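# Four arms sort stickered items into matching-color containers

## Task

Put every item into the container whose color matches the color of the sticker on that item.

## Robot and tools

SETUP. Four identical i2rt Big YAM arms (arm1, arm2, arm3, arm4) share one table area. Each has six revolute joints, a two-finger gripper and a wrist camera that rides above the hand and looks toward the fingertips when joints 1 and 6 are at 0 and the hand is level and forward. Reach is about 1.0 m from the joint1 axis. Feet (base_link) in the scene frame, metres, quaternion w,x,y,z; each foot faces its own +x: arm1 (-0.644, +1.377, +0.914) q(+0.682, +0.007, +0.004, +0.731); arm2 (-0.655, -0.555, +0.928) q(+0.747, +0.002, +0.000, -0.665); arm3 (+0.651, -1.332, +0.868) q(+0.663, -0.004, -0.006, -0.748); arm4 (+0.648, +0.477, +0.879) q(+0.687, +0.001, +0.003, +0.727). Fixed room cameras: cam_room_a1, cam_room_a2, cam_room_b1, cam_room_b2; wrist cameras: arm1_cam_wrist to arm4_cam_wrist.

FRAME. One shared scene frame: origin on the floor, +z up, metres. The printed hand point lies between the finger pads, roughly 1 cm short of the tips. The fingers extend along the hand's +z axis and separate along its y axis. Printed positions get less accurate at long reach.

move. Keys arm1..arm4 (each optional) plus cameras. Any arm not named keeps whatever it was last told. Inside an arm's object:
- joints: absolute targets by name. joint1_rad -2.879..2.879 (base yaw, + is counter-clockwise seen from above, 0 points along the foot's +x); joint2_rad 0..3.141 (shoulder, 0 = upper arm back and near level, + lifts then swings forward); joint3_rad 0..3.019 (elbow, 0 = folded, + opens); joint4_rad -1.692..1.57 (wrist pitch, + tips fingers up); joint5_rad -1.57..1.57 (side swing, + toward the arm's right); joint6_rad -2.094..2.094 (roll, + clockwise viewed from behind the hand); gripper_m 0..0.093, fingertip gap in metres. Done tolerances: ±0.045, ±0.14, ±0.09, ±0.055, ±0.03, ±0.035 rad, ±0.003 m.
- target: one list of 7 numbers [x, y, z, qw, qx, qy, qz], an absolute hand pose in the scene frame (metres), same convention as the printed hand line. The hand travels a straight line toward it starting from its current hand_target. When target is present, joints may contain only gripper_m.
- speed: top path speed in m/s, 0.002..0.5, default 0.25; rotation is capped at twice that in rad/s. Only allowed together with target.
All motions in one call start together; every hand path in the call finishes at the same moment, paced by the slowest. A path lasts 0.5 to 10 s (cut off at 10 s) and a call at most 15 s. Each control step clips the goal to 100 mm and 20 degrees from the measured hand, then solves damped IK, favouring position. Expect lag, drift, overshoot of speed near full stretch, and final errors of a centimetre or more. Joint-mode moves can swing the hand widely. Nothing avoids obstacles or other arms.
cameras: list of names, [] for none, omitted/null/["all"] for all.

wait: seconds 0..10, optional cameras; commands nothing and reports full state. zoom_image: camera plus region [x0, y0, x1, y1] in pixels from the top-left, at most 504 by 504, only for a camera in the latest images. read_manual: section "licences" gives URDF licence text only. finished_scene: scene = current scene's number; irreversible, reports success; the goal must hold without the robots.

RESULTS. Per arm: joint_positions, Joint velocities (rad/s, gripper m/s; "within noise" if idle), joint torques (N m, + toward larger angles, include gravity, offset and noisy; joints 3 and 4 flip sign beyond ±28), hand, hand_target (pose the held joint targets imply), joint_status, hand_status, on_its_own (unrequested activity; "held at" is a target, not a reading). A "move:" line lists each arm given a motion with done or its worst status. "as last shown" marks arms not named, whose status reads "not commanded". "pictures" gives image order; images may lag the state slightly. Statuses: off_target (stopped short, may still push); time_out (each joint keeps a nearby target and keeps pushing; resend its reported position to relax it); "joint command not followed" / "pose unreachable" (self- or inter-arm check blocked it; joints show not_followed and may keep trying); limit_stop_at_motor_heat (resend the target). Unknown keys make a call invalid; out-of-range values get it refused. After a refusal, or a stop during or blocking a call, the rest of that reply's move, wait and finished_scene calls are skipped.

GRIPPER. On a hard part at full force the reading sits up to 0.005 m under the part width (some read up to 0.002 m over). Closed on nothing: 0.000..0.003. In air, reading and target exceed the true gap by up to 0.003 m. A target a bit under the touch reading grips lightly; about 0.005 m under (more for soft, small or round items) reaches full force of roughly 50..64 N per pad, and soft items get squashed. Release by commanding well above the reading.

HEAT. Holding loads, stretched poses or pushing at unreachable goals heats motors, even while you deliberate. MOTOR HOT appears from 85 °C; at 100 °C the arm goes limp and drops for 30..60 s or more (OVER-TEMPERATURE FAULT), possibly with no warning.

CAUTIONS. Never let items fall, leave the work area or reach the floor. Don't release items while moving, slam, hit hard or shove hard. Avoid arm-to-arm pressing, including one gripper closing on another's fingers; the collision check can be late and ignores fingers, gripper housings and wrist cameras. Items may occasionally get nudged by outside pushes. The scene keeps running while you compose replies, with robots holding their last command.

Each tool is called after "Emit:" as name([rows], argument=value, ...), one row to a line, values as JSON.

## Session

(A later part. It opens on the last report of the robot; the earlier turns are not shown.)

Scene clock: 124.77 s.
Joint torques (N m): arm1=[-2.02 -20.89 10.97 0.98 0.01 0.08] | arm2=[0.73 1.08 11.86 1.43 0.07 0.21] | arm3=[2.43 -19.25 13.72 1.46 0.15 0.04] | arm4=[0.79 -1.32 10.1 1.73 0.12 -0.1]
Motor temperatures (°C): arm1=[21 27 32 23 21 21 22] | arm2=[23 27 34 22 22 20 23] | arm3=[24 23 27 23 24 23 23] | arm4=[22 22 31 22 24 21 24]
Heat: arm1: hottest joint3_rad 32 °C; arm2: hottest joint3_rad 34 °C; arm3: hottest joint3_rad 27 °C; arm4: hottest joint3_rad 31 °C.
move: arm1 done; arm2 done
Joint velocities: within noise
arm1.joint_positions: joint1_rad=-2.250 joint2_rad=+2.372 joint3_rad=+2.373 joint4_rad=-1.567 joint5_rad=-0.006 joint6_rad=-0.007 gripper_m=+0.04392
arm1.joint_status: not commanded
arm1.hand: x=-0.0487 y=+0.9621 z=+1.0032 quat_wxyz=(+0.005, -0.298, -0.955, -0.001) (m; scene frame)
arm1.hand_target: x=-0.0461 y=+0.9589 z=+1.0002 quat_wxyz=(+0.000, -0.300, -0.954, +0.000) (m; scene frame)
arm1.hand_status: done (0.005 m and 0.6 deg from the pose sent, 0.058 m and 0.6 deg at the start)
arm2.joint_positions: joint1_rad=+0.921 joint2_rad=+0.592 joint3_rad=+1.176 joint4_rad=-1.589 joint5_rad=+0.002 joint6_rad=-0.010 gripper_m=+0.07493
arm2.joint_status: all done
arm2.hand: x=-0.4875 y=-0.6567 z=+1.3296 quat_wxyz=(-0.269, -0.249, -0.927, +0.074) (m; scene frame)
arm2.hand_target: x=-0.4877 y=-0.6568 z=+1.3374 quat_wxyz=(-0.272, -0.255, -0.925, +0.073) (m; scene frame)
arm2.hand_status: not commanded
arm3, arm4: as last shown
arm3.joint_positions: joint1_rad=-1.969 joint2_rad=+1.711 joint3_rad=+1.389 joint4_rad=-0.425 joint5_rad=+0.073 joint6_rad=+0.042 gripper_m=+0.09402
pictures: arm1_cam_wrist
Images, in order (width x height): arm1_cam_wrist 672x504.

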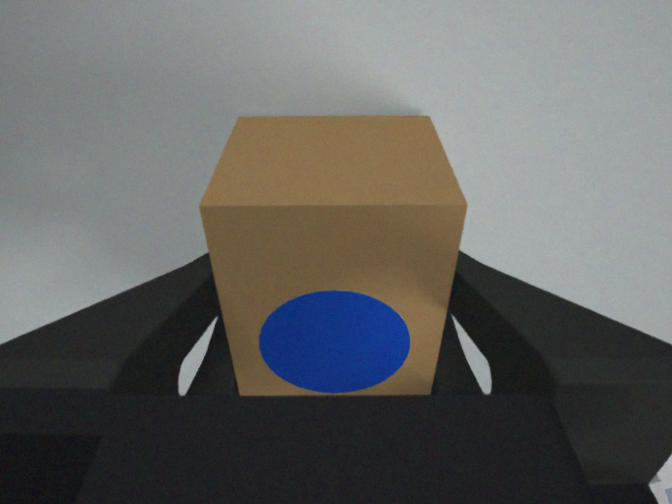

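Emit:
move(arm1={"target": [-0.046,0.959,0.985,0,0.3,0.954,0], "speed":0.15}, arm3={"target": [0.028,-1.004,1.10,0.1236,-0.8667,0.265,0.404], "speed":0.25}, cameras=["arm3_cam_wrist","arm1_cam_wrist"])

Emit:
move(arm1={"joints": {"gripper_m": 0.07}}, cameras=["arm1_cam_wrist"])

Scene clock: 173.97 s.
Joint torques (N m): arm1=[-1.96 -20.13 8.96 1.72 -0.01 0.04] | arm2=[0.73 0.97 11.84 1.4 0.07 0.21] | arm3=[1.73 -18.84 14.15 1.31 0.18 0.04] | arm4=[0.97 -1.61 10.02 1.74 0.11 -0.07]
Motor temperatures (°C): arm1=[21 29 32 23 21 21 22] | arm2=[23 26 32 22 22 20 23] | arm3=[24 25 30 23 24 23 23] | arm4=[22 22 32 22 24 21 24]
Heat: arm1: hottest joint3_rad 32 °C; arm2: hottest joint3_rad 32 °C; arm3: hottest joint3_rad 30 °C; arm4: hottest joint3_rad 32 °C.
move: arm1 off_target; arm3 off_target
Joint velocities: within noise
arm1.joint_positions: joint1_rad=-2.250 joint2_rad=+2.366 joint3_rad=+2.358 joint4_rad=-1.551 joint5_rad=-0.006 joint6_rad=-0.007 gripper_m=+0.04392
arm1.joint_status: not commanded
arm1.hand: x=-0.0483 y=+0.9619 z=+1.0018 quat_wxyz=(+0.001, -0.298, -0.955, +0.000) (m; scene frame)
arm1.hand_target: x=-0.0465 y=+0.9592 z=+0.9851 quat_wxyz=(+0.000, -0.300, -0.954, +0.000) (m; scene frame)
arm1.hand_status: off_target (0.017 m and 0.3 deg from the pose sent, 0.019 m and 0.6 deg at the start)
arm2, arm4: as last shown
arm3.joint_positions: joint1_rad=-1.905 joint2_rad=+1.711 joint3_rad=+1.389 joint4_rad=-0.425 joint5_rad=+0.114 joint6_rad=+0.075 gripper_m=+0.09402
arm3.joint_status: not commanded
arm3.hand: x=+0.0452 y=-1.0101 z=+1.0710 quat_wxyz=(+0.121, -0.878, +0.264, +0.380) (m; scene frame)
arm3.hand_target: x=+0.0297 y=-1.0049 z=+1.1003 quat_wxyz=(+0.124, -0.867, +0.265, +0.404) (m; scene frame)
arm3.hand_status: off_target (0.034 m and 3.0 deg from the pose sent, 0.053 m and 3.2 deg at the start)
pictures: arm1_cam_wrist, arm3_cam_wrist
Images, in order (width x height): arm1_cam_wrist 672x504, arm3_cam_wrist 672x504.

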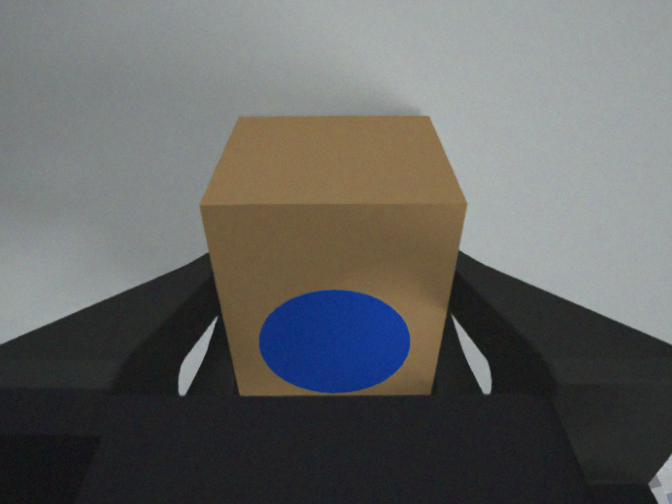

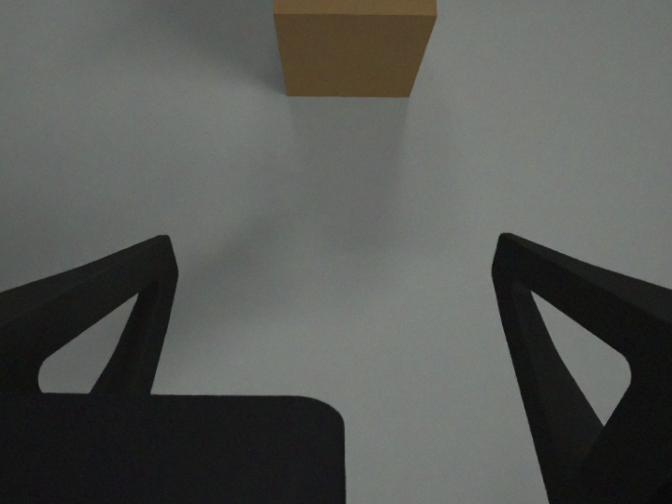

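Scene clock: 174.53 s.
Joint torques (N m): arm1=[-2.37 -21.01 9.47 0.98 -0.03 0.06] | arm2=[0.85 0.97 11.88 1.4 0.07 0.21] | arm3=[1.85 -18.9 14.12 1.32 0.17 0.03] | arm4=[1.14 -1.73 10.06 1.63 0.13 -0.09]
Motor temperatures (°C): arm1=[21 29 32 23 21 21 22] | arm2=[23 26 32 22 22 20 23] | arm3=[24 25 30 23 24 23 23] | arm4=[22 22 32 22 24 21 24]
Heat: arm1: hottest joint3_rad 32 °C; arm2: hottest joint3_rad 32 °C; arm3: hottest joint3_rad 30 °C; arm4: hottest joint3_rad 32 °C.
move: arm1 done
Joint velocities: within noise
arm1.joint_positions: joint1_rad=-2.251 joint2_rad=+2.366 joint3_rad=+2.353 joint4_rad=-1.530 joint5_rad=-0.005 joint6_rad=-0.007 gripper_m=+0.06996
arm1.joint_status: all done
arm1.hand: x=-0.0456 y=+0.9591 z=+0.9999 quat_wxyz=(-0.006, -0.298, -0.955, +0.003) (m; scene frame)
arm1.hand_target: x=-0.0463 y=+0.9594 z=+0.9851 quat_wxyz=(+0.000, -0.300, -0.954, +0.000) (m; scene frame)
arm1.hand_status: not commanded
arm2, arm3, arm4: as last shown
pictures: arm1_cam_wrist
Images, in order (width x height): arm1_cam_wrist 672x504.

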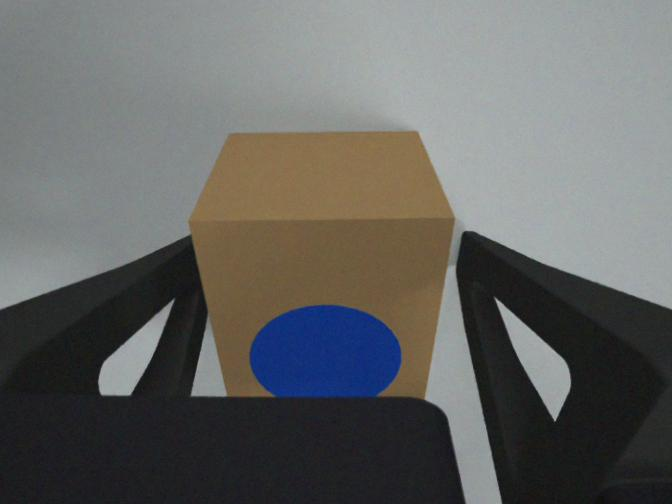

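Emit:
move(arm1={"target": [-0.046,0.959,1.12,0,0.3,0.954,0], "speed":0.25}, arm3={"target": [-0.050,-0.945,1.033,0.1236,-0.8667,0.265,0.404], "speed":0.15}, cameras=["arm3_cam_wrist"])

Emit:
move(arm1={"target": [-0.40,1.205,1.12,0,0.3,0.954,0], "speed":0.4}, cameras=[])

Emit:
move(arm1={"joints": {"joint2_rad":0.6,"joint3_rad":1.2,"joint4_rad":-1.6}}, arm4={"target": [0.04,0.91,1.13,0.127,-0.864,0.2725,0.403], "speed":0.3}, cameras=["arm3_cam_wrist","arm4_cam_wrist"])

Scene clock: 188.60 s.
Joint torques (N m): arm1=[-2.55 -23.36 15.86 0.02 -0.04 0.06] | arm2=[0.73 1.03 11.85 1.39 0.07 0.21] | arm3=[0.62 -21.3 13.44 1.81 0.13 -0.13] | arm4=[0.79 -1.49 10.06 1.72 0.13 -0.08]
Motor temperatures (°C): arm1=[21 28 32 23 21 21 22] | arm2=[23 25 32 22 22 20 23] | arm3=[24 26 31 23 24 23 23] | arm4=[22 22 32 22 24 21 24]
Heat: arm1: hottest joint3_rad 32 °C; arm2: hottest joint3_rad 32 °C; arm3: hottest joint3_rad 31 °C; arm4: hottest joint3_rad 32 °C.
move: arm1 off_target; arm3 off_target
Joint velocities: within noise
arm1.joint_positions: joint1_rad=-2.251 joint2_rad=+2.320 joint3_rad=+2.484 joint4_rad=-1.684 joint5_rad=-0.005 joint6_rad=-0.006 gripper_m=+0.06996
arm1.joint_status: not commanded
arm1.hand: x=-0.0524 y=+0.9645 z=+1.0823 quat_wxyz=(-0.017, -0.298, -0.954, +0.006) (m; scene frame)
arm1.hand_target: x=-0.0479 y=+0.9604 z=+1.1194 quat_wxyz=(-0.050, -0.299, -0.953, +0.016) (m; scene frame)
arm1.hand_status: off_target (0.039 m and 2.1 deg from the pose sent, 0.120 m and 0.8 deg at the start; a joint's target at an end of its range on 32 of 46 steps)
arm2, arm4: as last shown
arm3.joint_positions: joint1_rad=-1.918 joint2_rad=+1.987 joint3_rad=+1.653 joint4_rad=-0.394 joint5_rad=+0.092 joint6_rad=+0.072 gripper_m=+0.09402
arm3.joint_status: not commanded
arm3.hand: x=-0.0387 y=-0.9626 z=+1.0224 quat_wxyz=(+0.116, -0.875, +0.264, +0.390) (m; scene frame)
arm3.hand_target: x=-0.0485 y=-0.9456 z=+1.0332 quat_wxyz=(+0.124, -0.867, +0.265, +0.404) (m; scene frame)
arm3.hand_status: off_target (0.023 m and 2.1 deg from the pose sent, 0.121 m and 3.0 deg at the start)
pictures: arm3_cam_wrist
Images, in order (width x height): arm3_cam_wrist 672x504.

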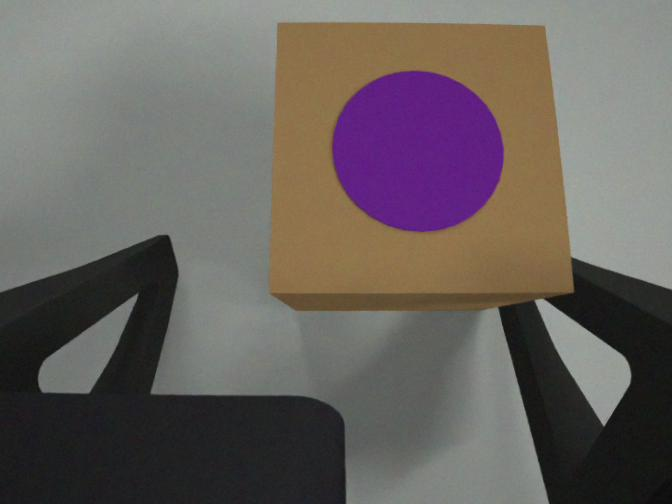

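Scene clock: 190.37 s.
Joint torques (N m): arm1=[-2.61 -3.55 10.89 0.12 -0.03 -0.05] | arm2=[0.85 1.03 11.86 1.39 0.07 0.22] | arm3=[0.5 -21.42 13.46 1.83 0.13 -0.13] | arm4=[1.08 -1.49 10 1.73 0.13 -0.07]
Motor temperatures (°C): arm1=[21 28 32 23 21 21 22] | arm2=[23 25 32 22 22 20 23] | arm3=[24 26 31 23 24 23 23] | arm4=[22 22 32 22 24 21 24]
Heat: arm1: hottest joint3_rad 32 °C; arm2: hottest joint3_rad 32 °C; arm3: hottest joint3_rad 31 °C; arm4: hottest joint3_rad 32 °C.
move: arm1 done
Joint velocities: within noise
arm1.joint_positions: joint1_rad=-2.251 joint2_rad=+1.095 joint3_rad=+0.988 joint4_rad=-1.434 joint5_rad=-0.005 joint6_rad=-0.006 gripper_m=+0.06996
arm1.joint_status: not commanded
arm1.hand: x=-0.3982 y=+1.2074 z=+1.1213 quat_wxyz=(-0.007, -0.298, -0.955, +0.003) (m; scene frame)
arm1.hand_target: x=-0.4000 y=+1.2051 z=+1.1201 quat_wxyz=(+0.000, -0.300, -0.954, +0.000) (m; scene frame)
arm1.hand_status: done (0.003 m and 0.9 deg from the pose sent, 0.424 m and 2.1 deg at the start)
arm2, arm3: as last shown
arm4.joint_positions: joint1_rad=+0.899 joint2_rad=+0.592 joint3_rad=+0.745 joint4_rad=-0.879 joint5_rad=-0.001 joint6_rad=+0.012 gripper_m=+0.09402
arm4.joint_status: not commanded
arm4.hand: x=+0.3988 y=+0.6558 z=+1.1727 quat_wxyz=(-0.119, +0.867, -0.282, -0.393) (m; scene frame)
arm4.hand_target: x=+0.3969 y=+0.6569 z=+1.1825 quat_wxyz=(-0.126, +0.863, -0.275, -0.405) (m; scene frame)
arm4.hand_status: not commanded
pictures: none
No camera images: "cameras" was empty.

Scene clock: 192.50 s.
Joint torques (N m): arm1=[-2.84 3.55 11.85 1.05 -0.04 -0.05] | arm2=[0.79 0.97 11.85 1.36 0.07 0.22] | arm3=[0.56 -21.3 13.49 1.83 0.12 -0.14] | arm4=[1.03 -19.66 12.81 0.94 0.11 -0.1]
Motor temperatures (°C): arm1=[21 28 33 23 21 21 22] | arm2=[23 25 32 22 22 20 23] | arm3=[24 26 31 23 24 23 23] | arm4=[22 22 33 22 24 21 24]
Heat: arm1: hottest joint3_rad 33 °C; arm2: hottest joint3_rad 32 °C; arm3: hottest joint3_rad 31 °C; arm4: hottest joint3_rad 33 °C.
move: arm1 done; arm4 off_target
Joint velocities: within noise
arm1.joint_positions: joint1_rad=-2.251 joint2_rad=+0.596 joint3_rad=+1.177 joint4_rad=-1.592 joint5_rad=-0.005 joint6_rad=-0.006 gripper_m=+0.06996
arm1.joint_status: all done
arm1.hand: x=-0.4765 y=+1.2639 z=+1.3118 quat_wxyz=(-0.256, -0.285, -0.920, +0.083) (m; scene frame)
arm1.hand_target: x=-0.4779 y=+1.2627 z=+1.3202 quat_wxyz=(-0.261, -0.287, -0.918, +0.086) (m; scene frame)
arm1.hand_status: not commanded
arm2, arm3: as last shown
arm4.joint_positions: joint1_rad=+0.899 joint2_rad=+1.811 joint3_rad=+1.579 joint4_rad=-0.497 joint5_rad=-0.001 joint6_rad=+0.007 gripper_m=+0.09402
arm4.joint_status: not commanded
arm4.hand: x=+0.0507 y=+0.9016 z=+1.1107 quat_wxyz=(-0.120, +0.868, -0.280, -0.391) (m; scene frame)
arm4.hand_target: x=+0.0409 y=+0.9092 z=+1.1300 quat_wxyz=(-0.127, +0.864, -0.273, -0.404) (m; scene frame)
arm4.hand_status: off_target (0.024 m and 1.9 deg from the pose sent, 0.442 m and 1.9 deg at the start)
pictures: arm3_cam_wrist, arm4_cam_wrist
Images, in order (width x height): arm3_cam_wrist 672x504, arm4_cam_wrist 672x504.

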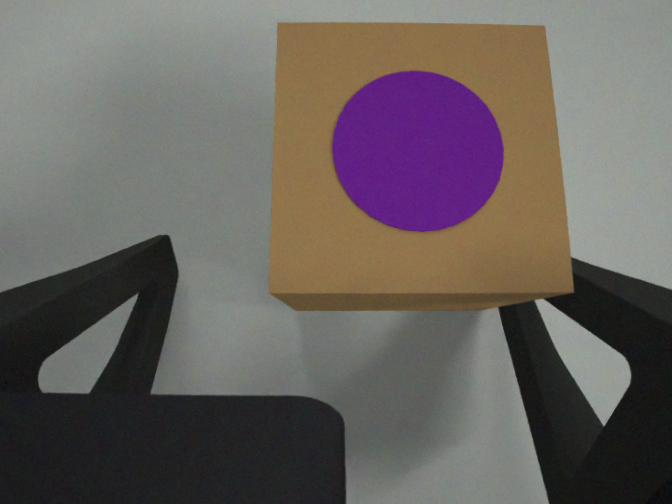

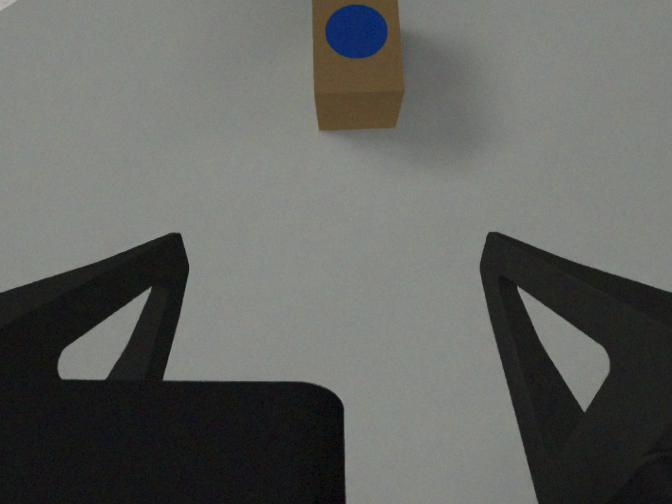

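Emit:
move(arm4={"target": [-0.053,0.989,1.030,0.127,-0.864,0.2725,0.403], "speed":0.2}, arm3={"target": [-0.028,-0.943,1.045,0.1236,-0.8667,0.265,0.404], "speed":0.2}, cameras=["arm3_cam_wrist","arm4_cam_wrist"])

Scene clock: 214.43 s.
Joint torques (N m): arm1=[-2.73 3.72 11.82 0.91 -0.04 -0.01] | arm2=[0.85 1.03 11.86 1.39 0.07 0.22] | arm3=[0.62 -25.47 9.09 1.87 -0.04 -0.12] | arm4=[0.38 -24.35 12.93 1.26 -0.07 -0.09]
Motor temperatures (°C): arm1=[21 27 34 23 21 21 22] | arm2=[23 25 32 22 22 20 23] | arm3=[24 26 32 23 24 23 23] | arm4=[22 22 38 22 24 21 24]
Heat: arm1: hottest joint3_rad 34 °C; arm2: hottest joint3_rad 32 °C; arm3: hottest joint3_rad 32 °C; arm4: hottest joint3_rad 38 °C.
move: arm3 off_target; arm4 off_target
Joint velocities: within noise
arm1, arm2: as last shown
arm3.joint_positions: joint1_rad=-1.937 joint2_rad=+1.976 joint3_rad=+1.653 joint4_rad=-0.394 joint5_rad=+0.083 joint6_rad=+0.060 gripper_m=+0.09402
arm3.joint_status: not commanded
arm3.hand: x=-0.0321 y=-0.9510 z=+1.0303 quat_wxyz=(+0.119, -0.872, +0.265, +0.394) (m; scene frame)
arm3.hand_target: x=-0.0280 y=-0.9431 z=+1.0450 quat_wxyz=(+0.124, -0.867, +0.265, +0.404) (m; scene frame)
arm3.hand_status: off_target (0.017 m and 1.5 deg from the pose sent, 0.032 m and 2.1 deg at the start)
arm4.joint_positions: joint1_rad=+0.890 joint2_rad=+2.195 joint3_rad=+1.952 joint4_rad=-0.478 joint5_rad=-0.008 joint6_rad=-0.007 gripper_m=+0.09402
arm4.joint_status: not commanded
arm4.hand: x=-0.0445 y=+0.9761 z=+1.0245 quat_wxyz=(-0.122, +0.868, -0.276, -0.394) (m; scene frame)
arm4.hand_target: x=-0.0519 y=+0.9885 z=+1.0300 quat_wxyz=(-0.127, +0.864, -0.273, -0.403) (m; scene frame)
arm4.hand_status: off_target (0.016 m and 1.3 deg from the pose sent, 0.158 m and 1.9 deg at the start)
pictures: arm3_cam_wrist, arm4_cam_wrist
Images, in order (width x height): arm3_cam_wrist 672x504, arm4_cam_wrist 672x504.

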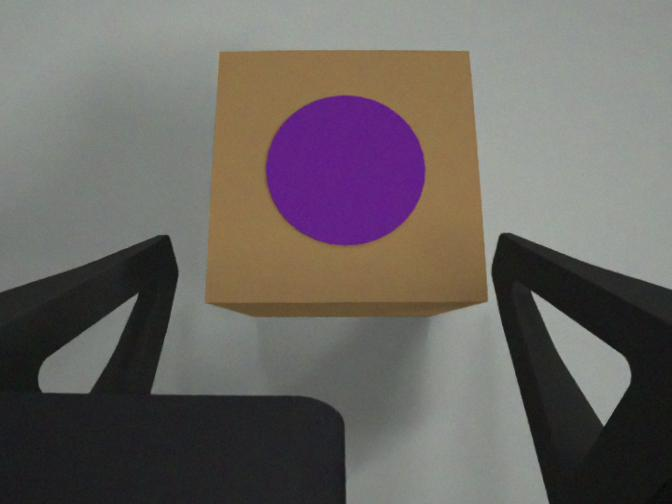

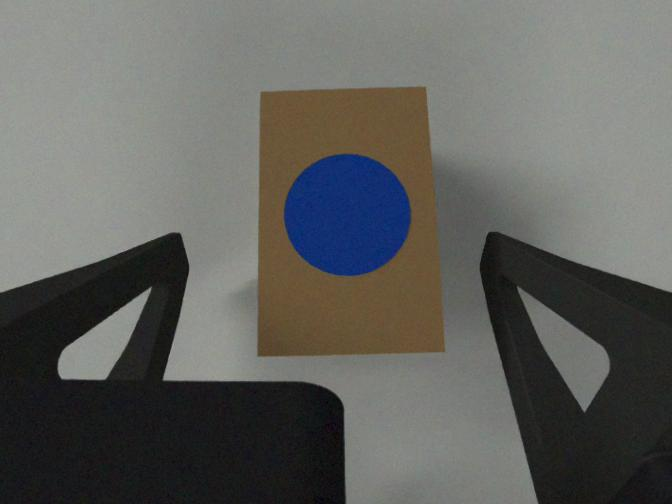

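Emit:
move(arm4={"target": [-0.062,0.995,1.010,0.127,-0.864,0.2725,0.403], "speed":0.2}, arm3={"target": [-0.044,-0.932,1.028,0.1236,-0.8667,0.265,0.404], "speed":0.2}, cameras=["arm3_cam_wrist","arm4_cam_wrist"])

Scene clock: 220.53 s.
Joint torques (N m): arm1=[-2.78 3.02 11.78 0.92 -0.05 -0.06] | arm2=[0.85 0.85 11.89 1.42 0.07 0.21] | arm3=[0.62 -21.19 13.11 1.92 0.02 -0.15] | arm4=[0.44 -23.47 12.64 1.7 -0.01 -0.01]
Motor temperatures (°C): arm1=[21 26 34 23 21 21 22] | arm2=[23 25 32 22 22 20 23] | arm3=[24 27 31 23 24 23 23] | arm4=[22 23 38 22 24 21 24]
Heat: arm1: hottest joint3_rad 34 °C; arm2: hottest joint3_rad 32 °C; arm3: hottest joint3_rad 31 °C; arm4: hottest joint3_rad 38 °C.
move: arm3 off_target; arm4 off_target
Joint velocities: within noise
arm1, arm2: as last shown
arm3.joint_positions: joint1_rad=-1.939 joint2_rad=+1.990 joint3_rad=+1.655 joint4_rad=-0.386 joint5_rad=+0.078 joint6_rad=+0.058 gripper_m=+0.09401
arm3.joint_status: not commanded
arm3.hand: x=-0.0339 y=-0.9492 z=+1.0222 quat_wxyz=(+0.117, -0.873, +0.264, +0.392) (m; scene frame)
arm3.hand_target: x=-0.0427 y=-0.9324 z=+1.0280 quat_wxyz=(+0.124, -0.867, +0.265, +0.404) (m; scene frame)
arm3.hand_status: off_target (0.021 m and 1.7 deg from the pose sent, 0.022 m and 1.5 deg at the start)
arm4.joint_positions: joint1_rad=+0.890 joint2_rad=+2.229 joint3_rad=+1.985 joint4_rad=-0.478 joint5_rad=-0.009 joint6_rad=-0.009 gripper_m=+0.09402
arm4.joint_status: not commanded
arm4.hand: x=-0.0518 y=+0.9812 z=+1.0148 quat_wxyz=(-0.122, +0.868, -0.275, -0.394) (m; scene frame)
arm4.hand_target: x=-0.0606 y=+0.9943 z=+1.0101 quat_wxyz=(-0.127, +0.864, -0.273, -0.403) (m; scene frame)
arm4.hand_status: off_target (0.018 m and 1.3 deg from the pose sent, 0.030 m and 1.3 deg at the start)
pictures: arm3_cam_wrist, arm4_cam_wrist
Images, in order (width x height): arm3_cam_wrist 672x504, arm4_cam_wrist 672x504.

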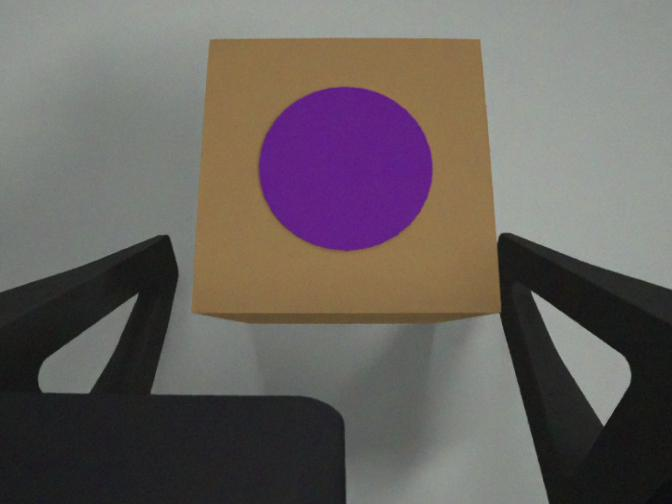

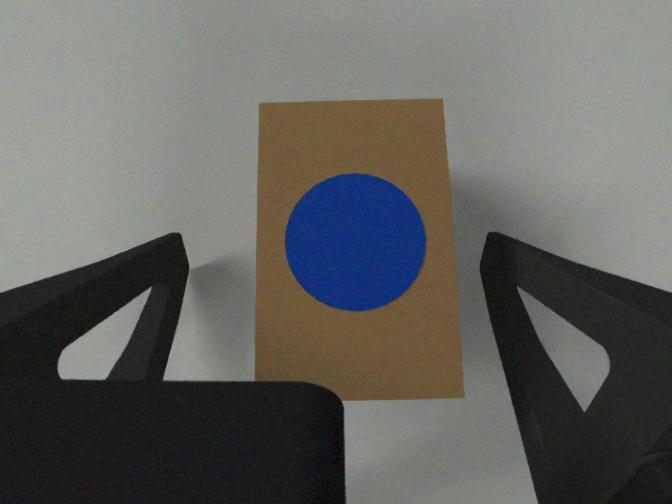

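Emit:
move(arm4={"joints": {"gripper_m": 0.034}}, arm3={"joints": {"gripper_m": 0.043}}, cameras=["arm3_cam_wrist","arm4_cam_wrist"])

Emit:
move(arm4={"target": [-0.035,0.97,1.13,0.127,-0.864,0.2725,0.403], "speed":0.25}, arm3={"target": [-0.02,-0.955,1.14,0.1236,-0.8667,0.265,0.404], "speed":0.25}, cameras=["arm3_cam_wrist","arm4_cam_wrist"])

Scene clock: 225.27 s.
Joint torques (N m): arm1=[-2.61 3.14 12 1.09 0.04 -0.04] | arm2=[0.79 1.03 11.85 1.4 0.07 0.21] | arm3=[0.5 -21.01 13.09 1.91 0.12 -0.12] | arm4=[0.73 -23.24 12.45 1.68 -0.03 -0.02]
Motor temperatures (°C): arm1=[21 26 34 23 21 21 22] | arm2=[23 25 32 22 22 20 23] | arm3=[24 27 32 23 24 23 23] | arm4=[22 24 38 22 24 21 24]
Heat: arm1: hottest joint3_rad 34 °C; arm2: hottest joint3_rad 32 °C; arm3: hottest joint3_rad 32 °C; arm4: hottest joint3_rad 38 °C.
move: arm3 off_target; arm4 off_target
Joint velocities: within noise
arm1: as last shown
arm2.joint_positions: joint1_rad=+0.921 joint2_rad=+0.592 joint3_rad=+1.176 joint4_rad=-1.589 joint5_rad=+0.002 joint6_rad=-0.010 gripper_m=+0.07493
arm2.joint_status: not commanded
arm2.hand: x=-0.4875 y=-0.6567 z=+1.3296 quat_wxyz=(-0.269, -0.249, -0.927, +0.074) (m; scene frame)
arm2.hand_target: x=-0.4877 y=-0.6568 z=+1.3374 quat_wxyz=(-0.272, -0.255, -0.925, +0.073) (m; scene frame)
arm2.hand_status: not commanded
arm3.joint_positions: joint1_rad=-1.939 joint2_rad=+1.990 joint3_rad=+1.655 joint4_rad=-0.386 joint5_rad=+0.076 joint6_rad=+0.058 gripper_m=+0.05304
arm3.joint_status: gripper_m off_target (ended at +0.05307, target +0.04300)
arm3.hand: x=-0.0342 y=-0.9496 z=+1.0223 quat_wxyz=(+0.116, -0.873, +0.264, +0.393) (m; scene frame)
arm3.hand_target: x=-0.0427 y=-0.9324 z=+1.0282 quat_wxyz=(+0.124, -0.867, +0.265, +0.404) (m; scene frame)
arm3.hand_status: not commanded
arm4.joint_positions: joint1_rad=+0.886 joint2_rad=+2.229 joint3_rad=+1.986 joint4_rad=-0.478 joint5_rad=-0.009 joint6_rad=-0.009 gripper_m=+0.04453
arm4.joint_status: gripper_m off_target (ended at +0.04454, target +0.03400)
arm4.hand: x=-0.0499 y=+0.9843 z=+1.0147 quat_wxyz=(-0.123, +0.868, -0.277, -0.394) (m; scene frame)
arm4.hand_target: x=-0.0607 y=+0.9942 z=+1.0102 quat_wxyz=(-0.127, +0.864, -0.273, -0.403) (m; scene frame)
arm4.hand_status: not commanded
pictures: arm3_cam_wrist, arm4_cam_wrist
Images, in order (width x height): arm3_cam_wrist 672x504, arm4_cam_wrist 672x504.

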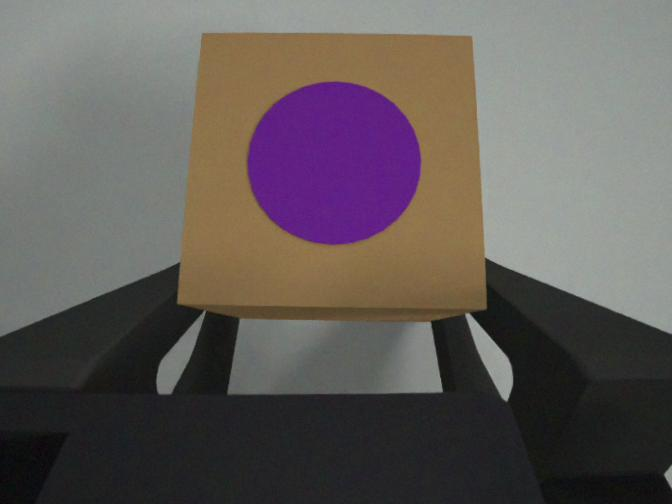

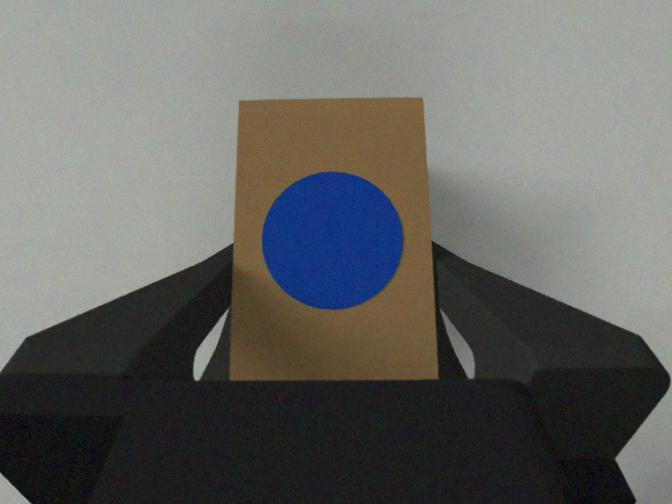

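Scene clock: 226.63 s.
Joint torques (N m): arm1=[-2.37 3.66 11.84 1.02 -0.01 -0.05] | arm2=[0.73 0.91 11.86 1.4 0.07 0.21] | arm3=[1.79 -22.36 13.79 1.26 0.16 -0.04] | arm4=[1.61 -25.64 12.7 0.91 0.16 0.02]
Motor temperatures (°C): arm1=[21 26 34 23 21 21 22] | arm2=[23 25 32 22 22 20 23] | arm3=[24 27 32 23 24 23 23] | arm4=[22 24 38 22 24 21 25]
Heat: arm1: hottest joint3_rad 34 °C; arm2: hottest joint3_rad 32 °C; arm3: hottest joint3_rad 32 °C; arm4: hottest joint3_rad 38 °C.
move: arm3 off_target; arm4 off_target
Joint velocities: within noise
arm1, arm2: as last shown
arm3.joint_positions: joint1_rad=-1.939 joint2_rad=+1.864 joint3_rad=+1.716 joint4_rad=-0.589 joint5_rad=+0.086 joint6_rad=+0.058 gripper_m=+0.05304
arm3.joint_status: not commanded
arm3.hand: x=-0.0093 y=-0.9596 z=+1.1139 quat_wxyz=(+0.119, -0.876, +0.266, +0.384) (m; scene frame)
arm3.hand_target: x=-0.0188 y=-0.9555 z=+1.1400 quat_wxyz=(+0.124, -0.867, +0.265, +0.404) (m; scene frame)
arm3.hand_status: off_target (0.029 m and 2.5 deg from the pose sent, 0.119 m and 1.8 deg at the start)
arm4.joint_positions: joint1_rad=+0.886 joint2_rad=+2.099 joint3_rad=+2.011 joint4_rad=-0.649 joint5_rad=-0.009 joint6_rad=-0.009 gripper_m=+0.04451
arm4.joint_status: not commanded
arm4.hand: x=-0.0262 y=+0.9677 z=+1.1054 quat_wxyz=(-0.121, +0.871, -0.278, -0.387) (m; scene frame)
arm4.hand_target: x=-0.0340 y=+0.9693 z=+1.1301 quat_wxyz=(-0.127, +0.864, -0.273, -0.404) (m; scene frame)
arm4.hand_status: off_target (0.026 m and 2.1 deg from the pose sent, 0.117 m and 1.3 deg at the start)
pictures: arm3_cam_wrist, arm4_cam_wrist
Images, in order (width x height): arm3_cam_wrist 672x504, arm4_cam_wrist 672x504.

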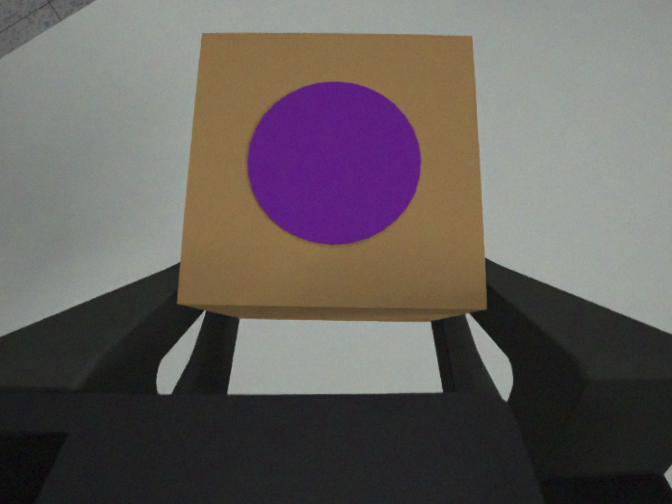

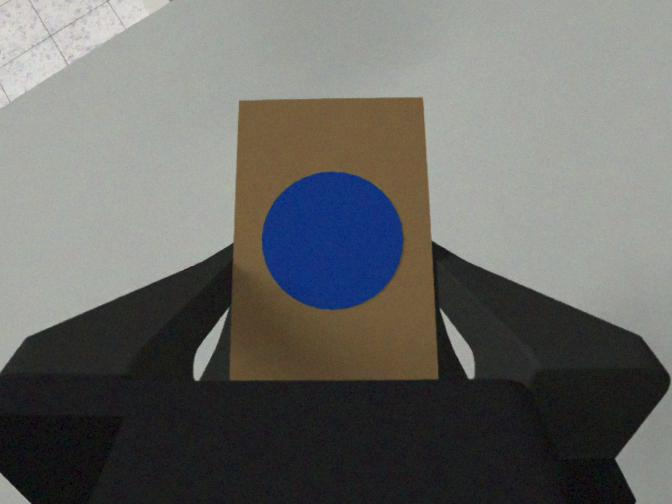

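Emit:
move(arm4={"target": [0.40,0.66,1.18,0.127,-0.864,0.2725,0.403], "speed":0.35}, arm3={"target": [0.39,-1.19,1.18,0.1236,-0.8667,0.265,0.404], "speed":0.35}, cameras=[])

Emit:
move(arm4={"joints": {"joint1_rad": -1.883, "joint5_rad":0, "joint6_rad":0}}, arm3={"joints": {"joint1_rad": 1.848, "joint5_rad":0, "joint6_rad":0}}, cameras=["arm3_cam_wrist","arm4_cam_wrist"])

Scene clock: 238.83 s.
Joint torques (N m): arm1=[-2.73 3.78 11.93 1.11 -0.07 -0.01] | arm2=[0.79 1.03 11.89 1.43 0.07 0.22] | arm3=[2.2 -0.15 9.36 1.36 0.21 0.02] | arm4=[0.44 -0.44 9.65 0.84 -0.07 -0.07]
Motor temperatures (°C): arm1=[21 26 35 23 21 21 22] | arm2=[23 25 32 22 22 20 23] | arm3=[24 28 34 23 24 23 24] | arm4=[22 26 38 22 24 21 25]
Heat: arm1: hottest joint3_rad 35 °C; arm2: hottest joint3_rad 32 °C; arm3: hottest joint3_rad 34 °C; arm4: hottest joint3_rad 38 °C.
move: arm3 done; arm4 done
Joint velocities: within noise
arm1, arm2: as last shown
arm3.joint_positions: joint1_rad=-1.851 joint2_rad=+0.548 joint3_rad=+0.779 joint4_rad=-0.923 joint5_rad=+0.163 joint6_rad=+0.116 gripper_m=+0.05304
arm3.joint_status: not commanded
arm3.hand: x=+0.3915 y=-1.1866 z=+1.1831 quat_wxyz=(+0.127, -0.864, +0.267, +0.407) (m; scene frame)
arm3.hand_target: x=+0.3901 y=-1.1899 z=+1.1800 quat_wxyz=(+0.124, -0.867, +0.265, +0.404) (m; scene frame)
arm3.hand_status: done (0.005 m and 0.6 deg from the pose sent, 0.466 m and 2.5 deg at the start)
arm4.joint_positions: joint1_rad=+0.884 joint2_rad=+0.578 joint3_rad=+0.746 joint4_rad=-0.855 joint5_rad=-0.013 joint6_rad=-0.010 gripper_m=+0.04451
arm4.joint_status: not commanded
arm4.hand: x=+0.3991 y=+0.6586 z=+1.1820 quat_wxyz=(-0.127, +0.861, -0.274, -0.409) (m; scene frame)
arm4.hand_target: x=+0.4000 y=+0.6600 z=+1.1801 quat_wxyz=(-0.127, +0.864, -0.273, -0.403) (m; scene frame)
arm4.hand_status: done (0.003 m and 0.8 deg from the pose sent, 0.531 m and 2.2 deg at the start)
pictures: none
No camera images: "cameras" was empty.

Scene clock: 241.40 s.
Joint torques (N m): arm1=[-2.78 3.25 11.99 1.14 0.03 -0.09] | arm2=[0.79 0.97 11.88 1.44 0.08 0.22] | arm3=[1.96 -0.44 9.37 1.37 0.14 -0.11] | arm4=[0.26 -0.5 9.63 0.85 0.02 0.16]
Motor temperatures (°C): arm1=[21 26 35 23 21 21 22] | arm2=[23 25 32 22 22 20 23] | arm3=[24 27 34 23 24 23 24] | arm4=[22 26 38 22 24 21 25]
Heat: arm1: hottest joint3_rad 35 °C; arm2: hottest joint3_rad 32 °C; arm3: hottest joint3_rad 34 °C; arm4: hottest joint3_rad 38 °C.
move: arm3 done; arm4 done
Joint velocities: within noise
arm1, arm2: as last shown
arm3.joint_positions: joint1_rad=+1.838 joint2_rad=+0.551 joint3_rad=+0.779 joint4_rad=-0.923 joint5_rad=-0.003 joint6_rad=+0.006 gripper_m=+0.05310
arm3.joint_status: all done
arm3.hand: x=+0.9432 y=-1.2841 z=+1.1828 quat_wxyz=(-0.423, +0.067, -0.903, -0.027) (m; scene frame)
arm3.hand_target: x=+0.9419 y=-1.2818 z=+1.1804 quat_wxyz=(-0.420, +0.074, -0.904, -0.027) (m; scene frame)
arm3.hand_status: not commanded
arm4.joint_positions: joint1_rad=-1.881 joint2_rad=+0.579 joint3_rad=+0.746 joint4_rad=-0.855 joint5_rad=+0.002 joint6_rad=-0.010 gripper_m=+0.04452
arm4.joint_status: all done
arm4.hand: x=+0.9479 y=+0.4000 z=+1.1798 quat_wxyz=(-0.421, -0.109, -0.898, +0.059) (m; scene frame)
arm4.hand_target: x=+0.9476 y=+0.3999 z=+1.1784 quat_wxyz=(-0.417, -0.115, -0.900, +0.056) (m; scene frame)
arm4.hand_status: not commanded
pictures: arm3_cam_wrist, arm4_cam_wrist
Images, in order (width x height): arm3_cam_wrist 672x504, arm4_cam_wrist 672x504.

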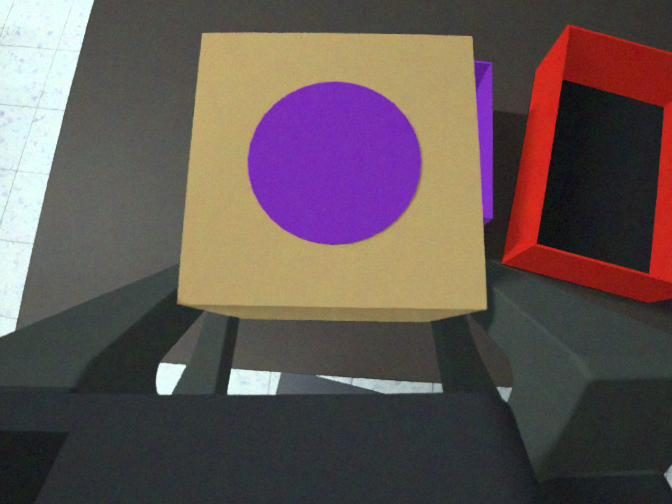

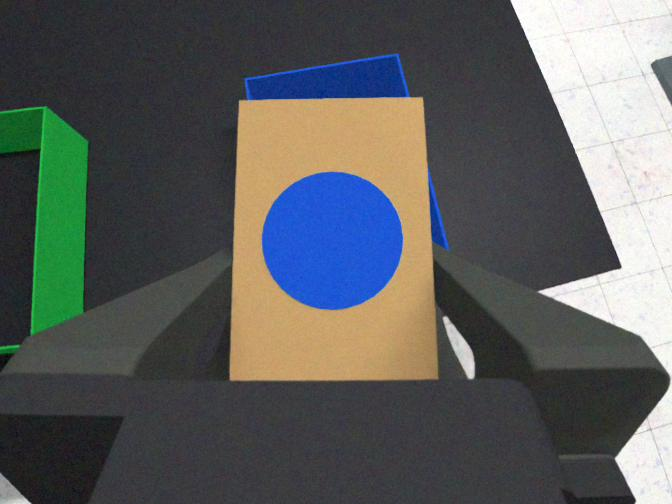

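Emit:
move(arm4={"target": [1.13,0.336,0.92,0.4183,0.1292,0.897,-0.0603], "speed":0.35}, arm3={"target": [1.215,-1.267,0.92,0.4219,-0.0506,0.9049,0.0236], "speed":0.35}, cameras=["arm3_cam_wrist","arm4_cam_wrist","cam_room_b1","cam_room_b2"])

Scene clock: 262.97 s.
Joint torques (N m): arm1=[-2.61 3.43 11.9 1.01 -0.02 -0.05] | arm2=[0.79 1.03 11.86 1.39 0.07 0.22] | arm3=[0.15 -14.97 9.95 2.28 0.03 0.02] | arm4=[0.03 -11.28 8.18 1.91 0.04 0.18]
Motor temperatures (°C): arm1=[21 25 35 23 21 21 22] | arm2=[23 25 32 22 22 20 23] | arm3=[24 26 33 23 24 23 24] | arm4=[22 24 38 22 24 21 26]
Heat: arm1: hottest joint3_rad 35 °C; arm2: hottest joint3_rad 32 °C; arm3: hottest joint3_rad 33 °C; arm4: hottest joint3_rad 38 °C.
move: arm3 off_target; arm4 off_target
Joint velocities: within noise
arm1, arm2: as last shown
arm3.joint_positions: joint1_rad=+1.816 joint2_rad=+1.680 joint3_rad=+0.772 joint4_rad=+0.140 joint5_rad=-0.010 joint6_rad=+0.004 gripper_m=+0.05310
arm3.joint_status: not commanded
arm3.hand: x=+1.1890 y=-1.2625 z=+0.8947 quat_wxyz=(-0.390, +0.060, -0.919, -0.023) (m; scene frame)
arm3.hand_target: x=+1.2133 y=-1.2674 z=+0.9207 quat_wxyz=(-0.422, +0.051, -0.905, -0.023) (m; scene frame)
arm3.hand_status: off_target (0.037 m and 4.2 deg from the pose sent, 0.378 m and 2.0 deg at the start)
arm4.joint_positions: joint1_rad=-1.906 joint2_rad=+1.569 joint3_rad=+0.586 joint4_rad=+0.227 joint5_rad=-0.001 joint6_rad=-0.010 gripper_m=+0.04452
arm4.joint_status: not commanded
arm4.hand: x=+1.1093 y=+0.3454 z=+0.9003 quat_wxyz=(-0.390, -0.122, -0.911, +0.058) (m; scene frame)
arm4.hand_target: x=+1.1288 y=+0.3363 z=+0.9206 quat_wxyz=(-0.418, -0.129, -0.897, +0.060) (m; scene frame)
arm4.hand_status: off_target (0.030 m and 3.7 deg from the pose sent, 0.324 m and 2.3 deg at the start)
pictures: arm3_cam_wrist, arm4_cam_wrist, cam_room_b1, cam_room_b2
Images, in order (width x height): arm3_cam_wrist 672x504, arm4_cam_wrist 672x504, cam_room_b1 672x504, cam_room_b2 672x504.

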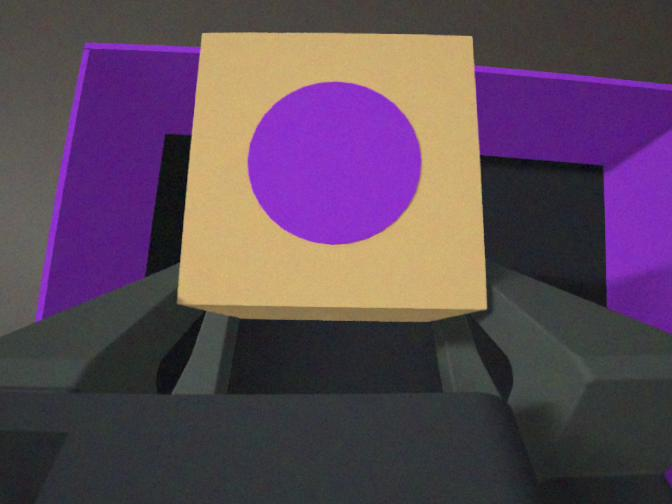

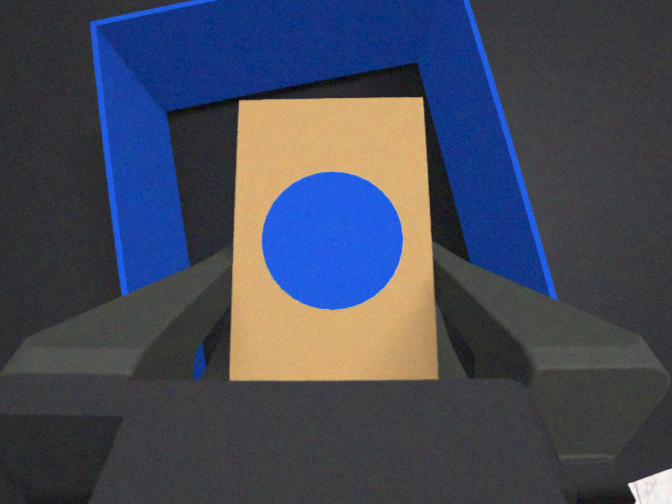

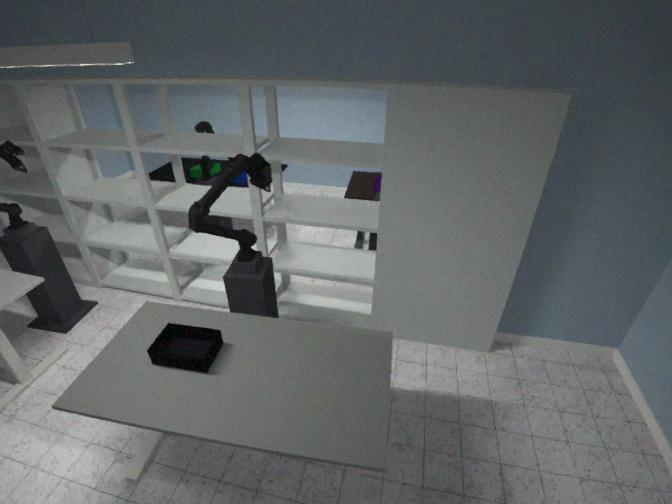

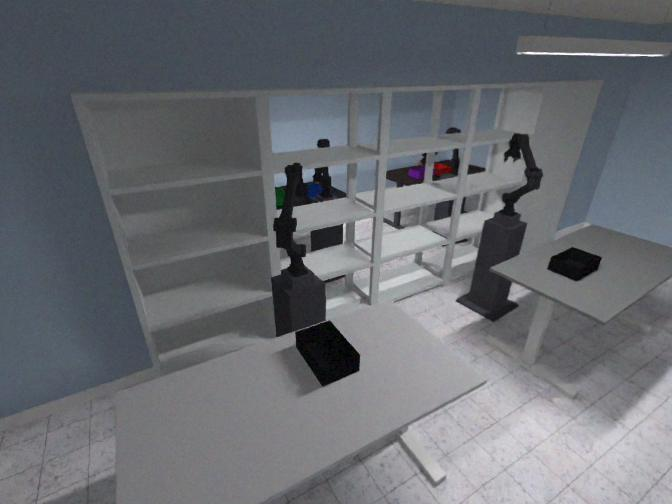

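Emit:
move(arm4={"target": [1.16,0.329,0.757,0.4183,0.1292,0.897,-0.0603], "speed":0.15}, arm3={"target": [1.23,-1.29,0.76,0.4219,-0.0506,0.9049,0.0236], "speed":0.15}, cameras=["arm3_cam_wrist","arm4_cam_wrist"])

Scene clock: 279.50 s.
Joint torques (N m): arm1=[-2.78 4.01 11.78 1.17 -0.03 -0.07] | arm2=[0.73 0.97 11.86 1.4 0.07 0.22] | arm3=[0.15 -16.5 5.39 2.28 -0.08 -0.12] | arm4=[0.67 -15.09 3.75 1.98 0.19 0.18]
Motor temperatures (°C): arm1=[21 25 35 23 21 21 22] | arm2=[23 25 32 22 22 20 23] | arm3=[24 26 31 23 24 23 24] | arm4=[22 24 36 22 24 21 26]
Heat: arm1: hottest joint3_rad 35 °C; arm2: hottest joint3_rad 32 °C; arm3: hottest joint3_rad 31 °C; arm4: hottest joint3_rad 36 °C.
move: arm3 off_target; arm4 off_target
Joint velocities: within noise
arm1.joint_positions: joint1_rad=-2.251 joint2_rad=+0.596 joint3_rad=+1.177 joint4_rad=-1.592 joint5_rad=-0.005 joint6_rad=-0.006 gripper_m=+0.06996
arm1.joint_status: not commanded
arm1.hand: x=-0.4765 y=+1.2639 z=+1.3118 quat_wxyz=(-0.256, -0.285, -0.920, +0.083) (m; scene frame)
arm1.hand_target: x=-0.4779 y=+1.2627 z=+1.3202 quat_wxyz=(-0.261, -0.287, -0.918, +0.086) (m; scene frame)
arm1.hand_status: not commanded
arm2: as last shown
arm3.joint_positions: joint1_rad=+1.766 joint2_rad=+2.119 joint3_rad=+0.835 joint4_rad=+0.554 joint5_rad=-0.045 joint6_rad=-0.014 gripper_m=+0.05310
arm3.joint_status: not commanded
arm3.hand: x=+1.2173 y=-1.2834 z=+0.7554 quat_wxyz=(-0.407, +0.053, -0.911, -0.027) (m; scene frame)
arm3.hand_target: x=+1.2296 y=-1.2900 z=+0.7602 quat_wxyz=(-0.422, +0.051, -0.905, -0.023) (m; scene frame)
arm3.hand_status: off_target (0.015 m and 1.9 deg from the pose sent, 0.144 m and 4.2 deg at the start)
arm4.joint_positions: joint1_rad=-1.906 joint2_rad=+2.127 joint3_rad=+0.709 joint4_rad=+0.690 joint5_rad=-0.001 joint6_rad=-0.006 gripper_m=+0.04451
arm4.joint_status: not commanded
arm4.hand: x=+1.1484 y=+0.3335 z=+0.7524 quat_wxyz=(-0.403, -0.123, -0.905, +0.059) (m; scene frame)
arm4.hand_target: x=+1.1598 y=+0.3291 z=+0.7573 quat_wxyz=(-0.418, -0.129, -0.897, +0.060) (m; scene frame)
arm4.hand_status: off_target (0.013 m and 2.1 deg from the pose sent, 0.153 m and 3.7 deg at the start)
pictures: arm3_cam_wrist, arm4_cam_wrist
Images, in order (width x height): arm3_cam_wrist 672x504, arm4_cam_wrist 672x504.

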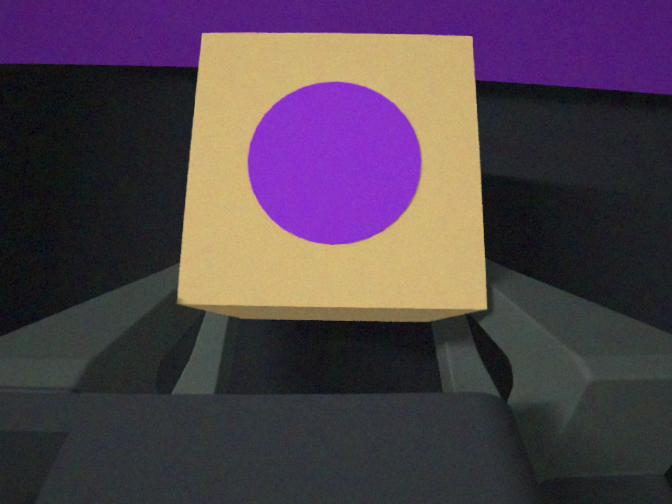

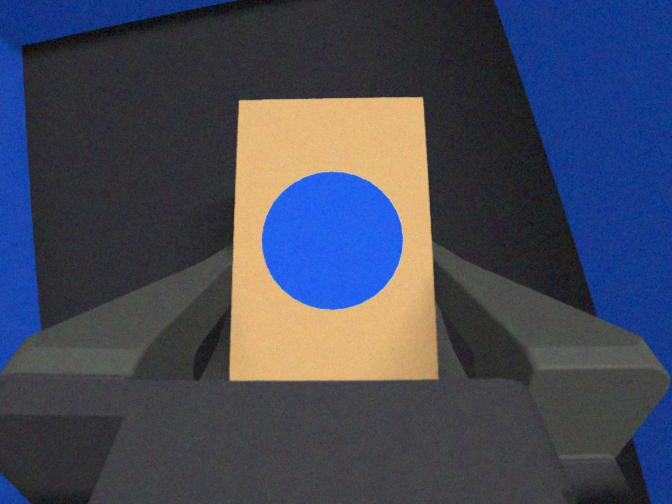

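Emit:
move(arm4={"target": [1.155,0.329,0.732,0.4183,0.1292,0.897,-0.0603], "speed":0.1}, arm3={"target": [1.223,-1.29,0.738,0.4219,-0.0506,0.9049,0.0236], "speed":0.1}, cameras=["arm3_cam_wrist","arm4_cam_wrist"])

Scene clock: 284.60 s.
Joint torques (N m): arm1=[-2.84 3.37 11.88 0.99 -0.07 -0.05] | arm2=[0.79 0.85 11.9 1.39 0.07 0.22] | arm3=[0.26 -14.1 4.22 1.98 -0.04 -0.12] | arm4=[0.38 -13.98 3.11 1.78 0.11 0.13]
Motor temperatures (°C): arm1=[21 25 35 23 21 21 22] | arm2=[23 25 33 22 22 20 23] | arm3=[24 25 31 23 24 23 24] | arm4=[22 24 35 22 24 21 26]
Heat: arm1: hottest joint3_rad 35 °C; arm2: hottest joint3_rad 33 °C; arm3: hottest joint3_rad 31 °C; arm4: hottest joint3_rad 35 °C.
move: arm3 off_target; arm4 done
Joint velocities: within noise
arm1, arm2: as last shown
arm3.joint_positions: joint1_rad=+1.766 joint2_rad=+2.148 joint3_rad=+0.842 joint4_rad=+0.627 joint5_rad=-0.045 joint6_rad=-0.014 gripper_m=+0.05310
arm3.joint_status: not commanded
arm3.hand: x=+1.2255 y=-1.2828 z=+0.7551 quat_wxyz=(-0.430, +0.053, -0.901, -0.027) (m; scene frame)
arm3.hand_target: x=+1.2224 y=-1.2898 z=+0.7385 quat_wxyz=(-0.422, +0.051, -0.905, -0.024) (m; scene frame)
arm3.hand_status: off_target (0.019 m and 1.2 deg from the pose sent, 0.019 m and 1.8 deg at the start)
arm4.joint_positions: joint1_rad=-1.906 joint2_rad=+2.188 joint3_rad=+0.722 joint4_rad=+0.763 joint5_rad=-0.001 joint6_rad=-0.005 gripper_m=+0.04451
arm4.joint_status: not commanded
arm4.hand: x=+1.1511 y=+0.3326 z=+0.7383 quat_wxyz=(-0.414, -0.123, -0.900, +0.061) (m; scene frame)
arm4.hand_target: x=+1.1548 y=+0.3291 z=+0.7322 quat_wxyz=(-0.418, -0.129, -0.897, +0.060) (m; scene frame)
arm4.hand_status: done (0.008 m and 0.9 deg from the pose sent, 0.022 m and 2.1 deg at the start)
pictures: arm3_cam_wrist, arm4_cam_wrist
Images, in order (width x height): arm3_cam_wrist 672x504, arm4_cam_wrist 672x504.

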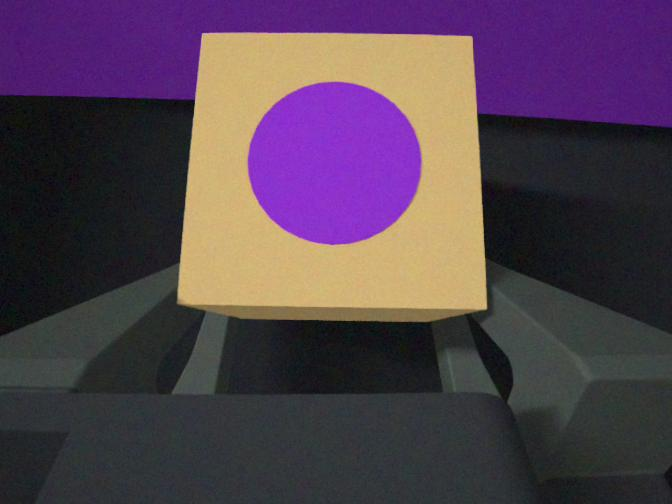

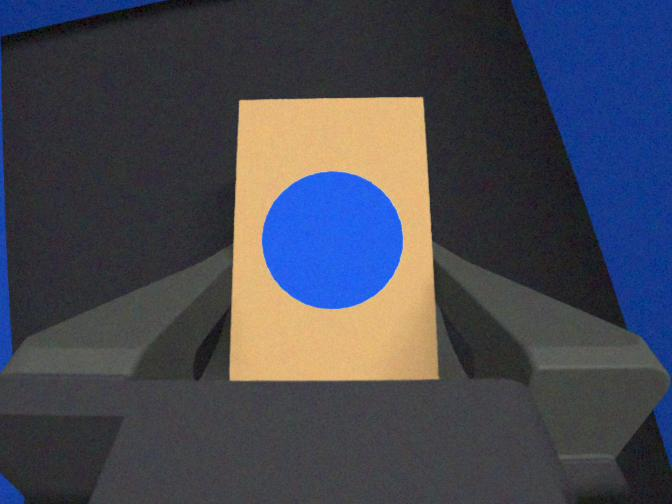

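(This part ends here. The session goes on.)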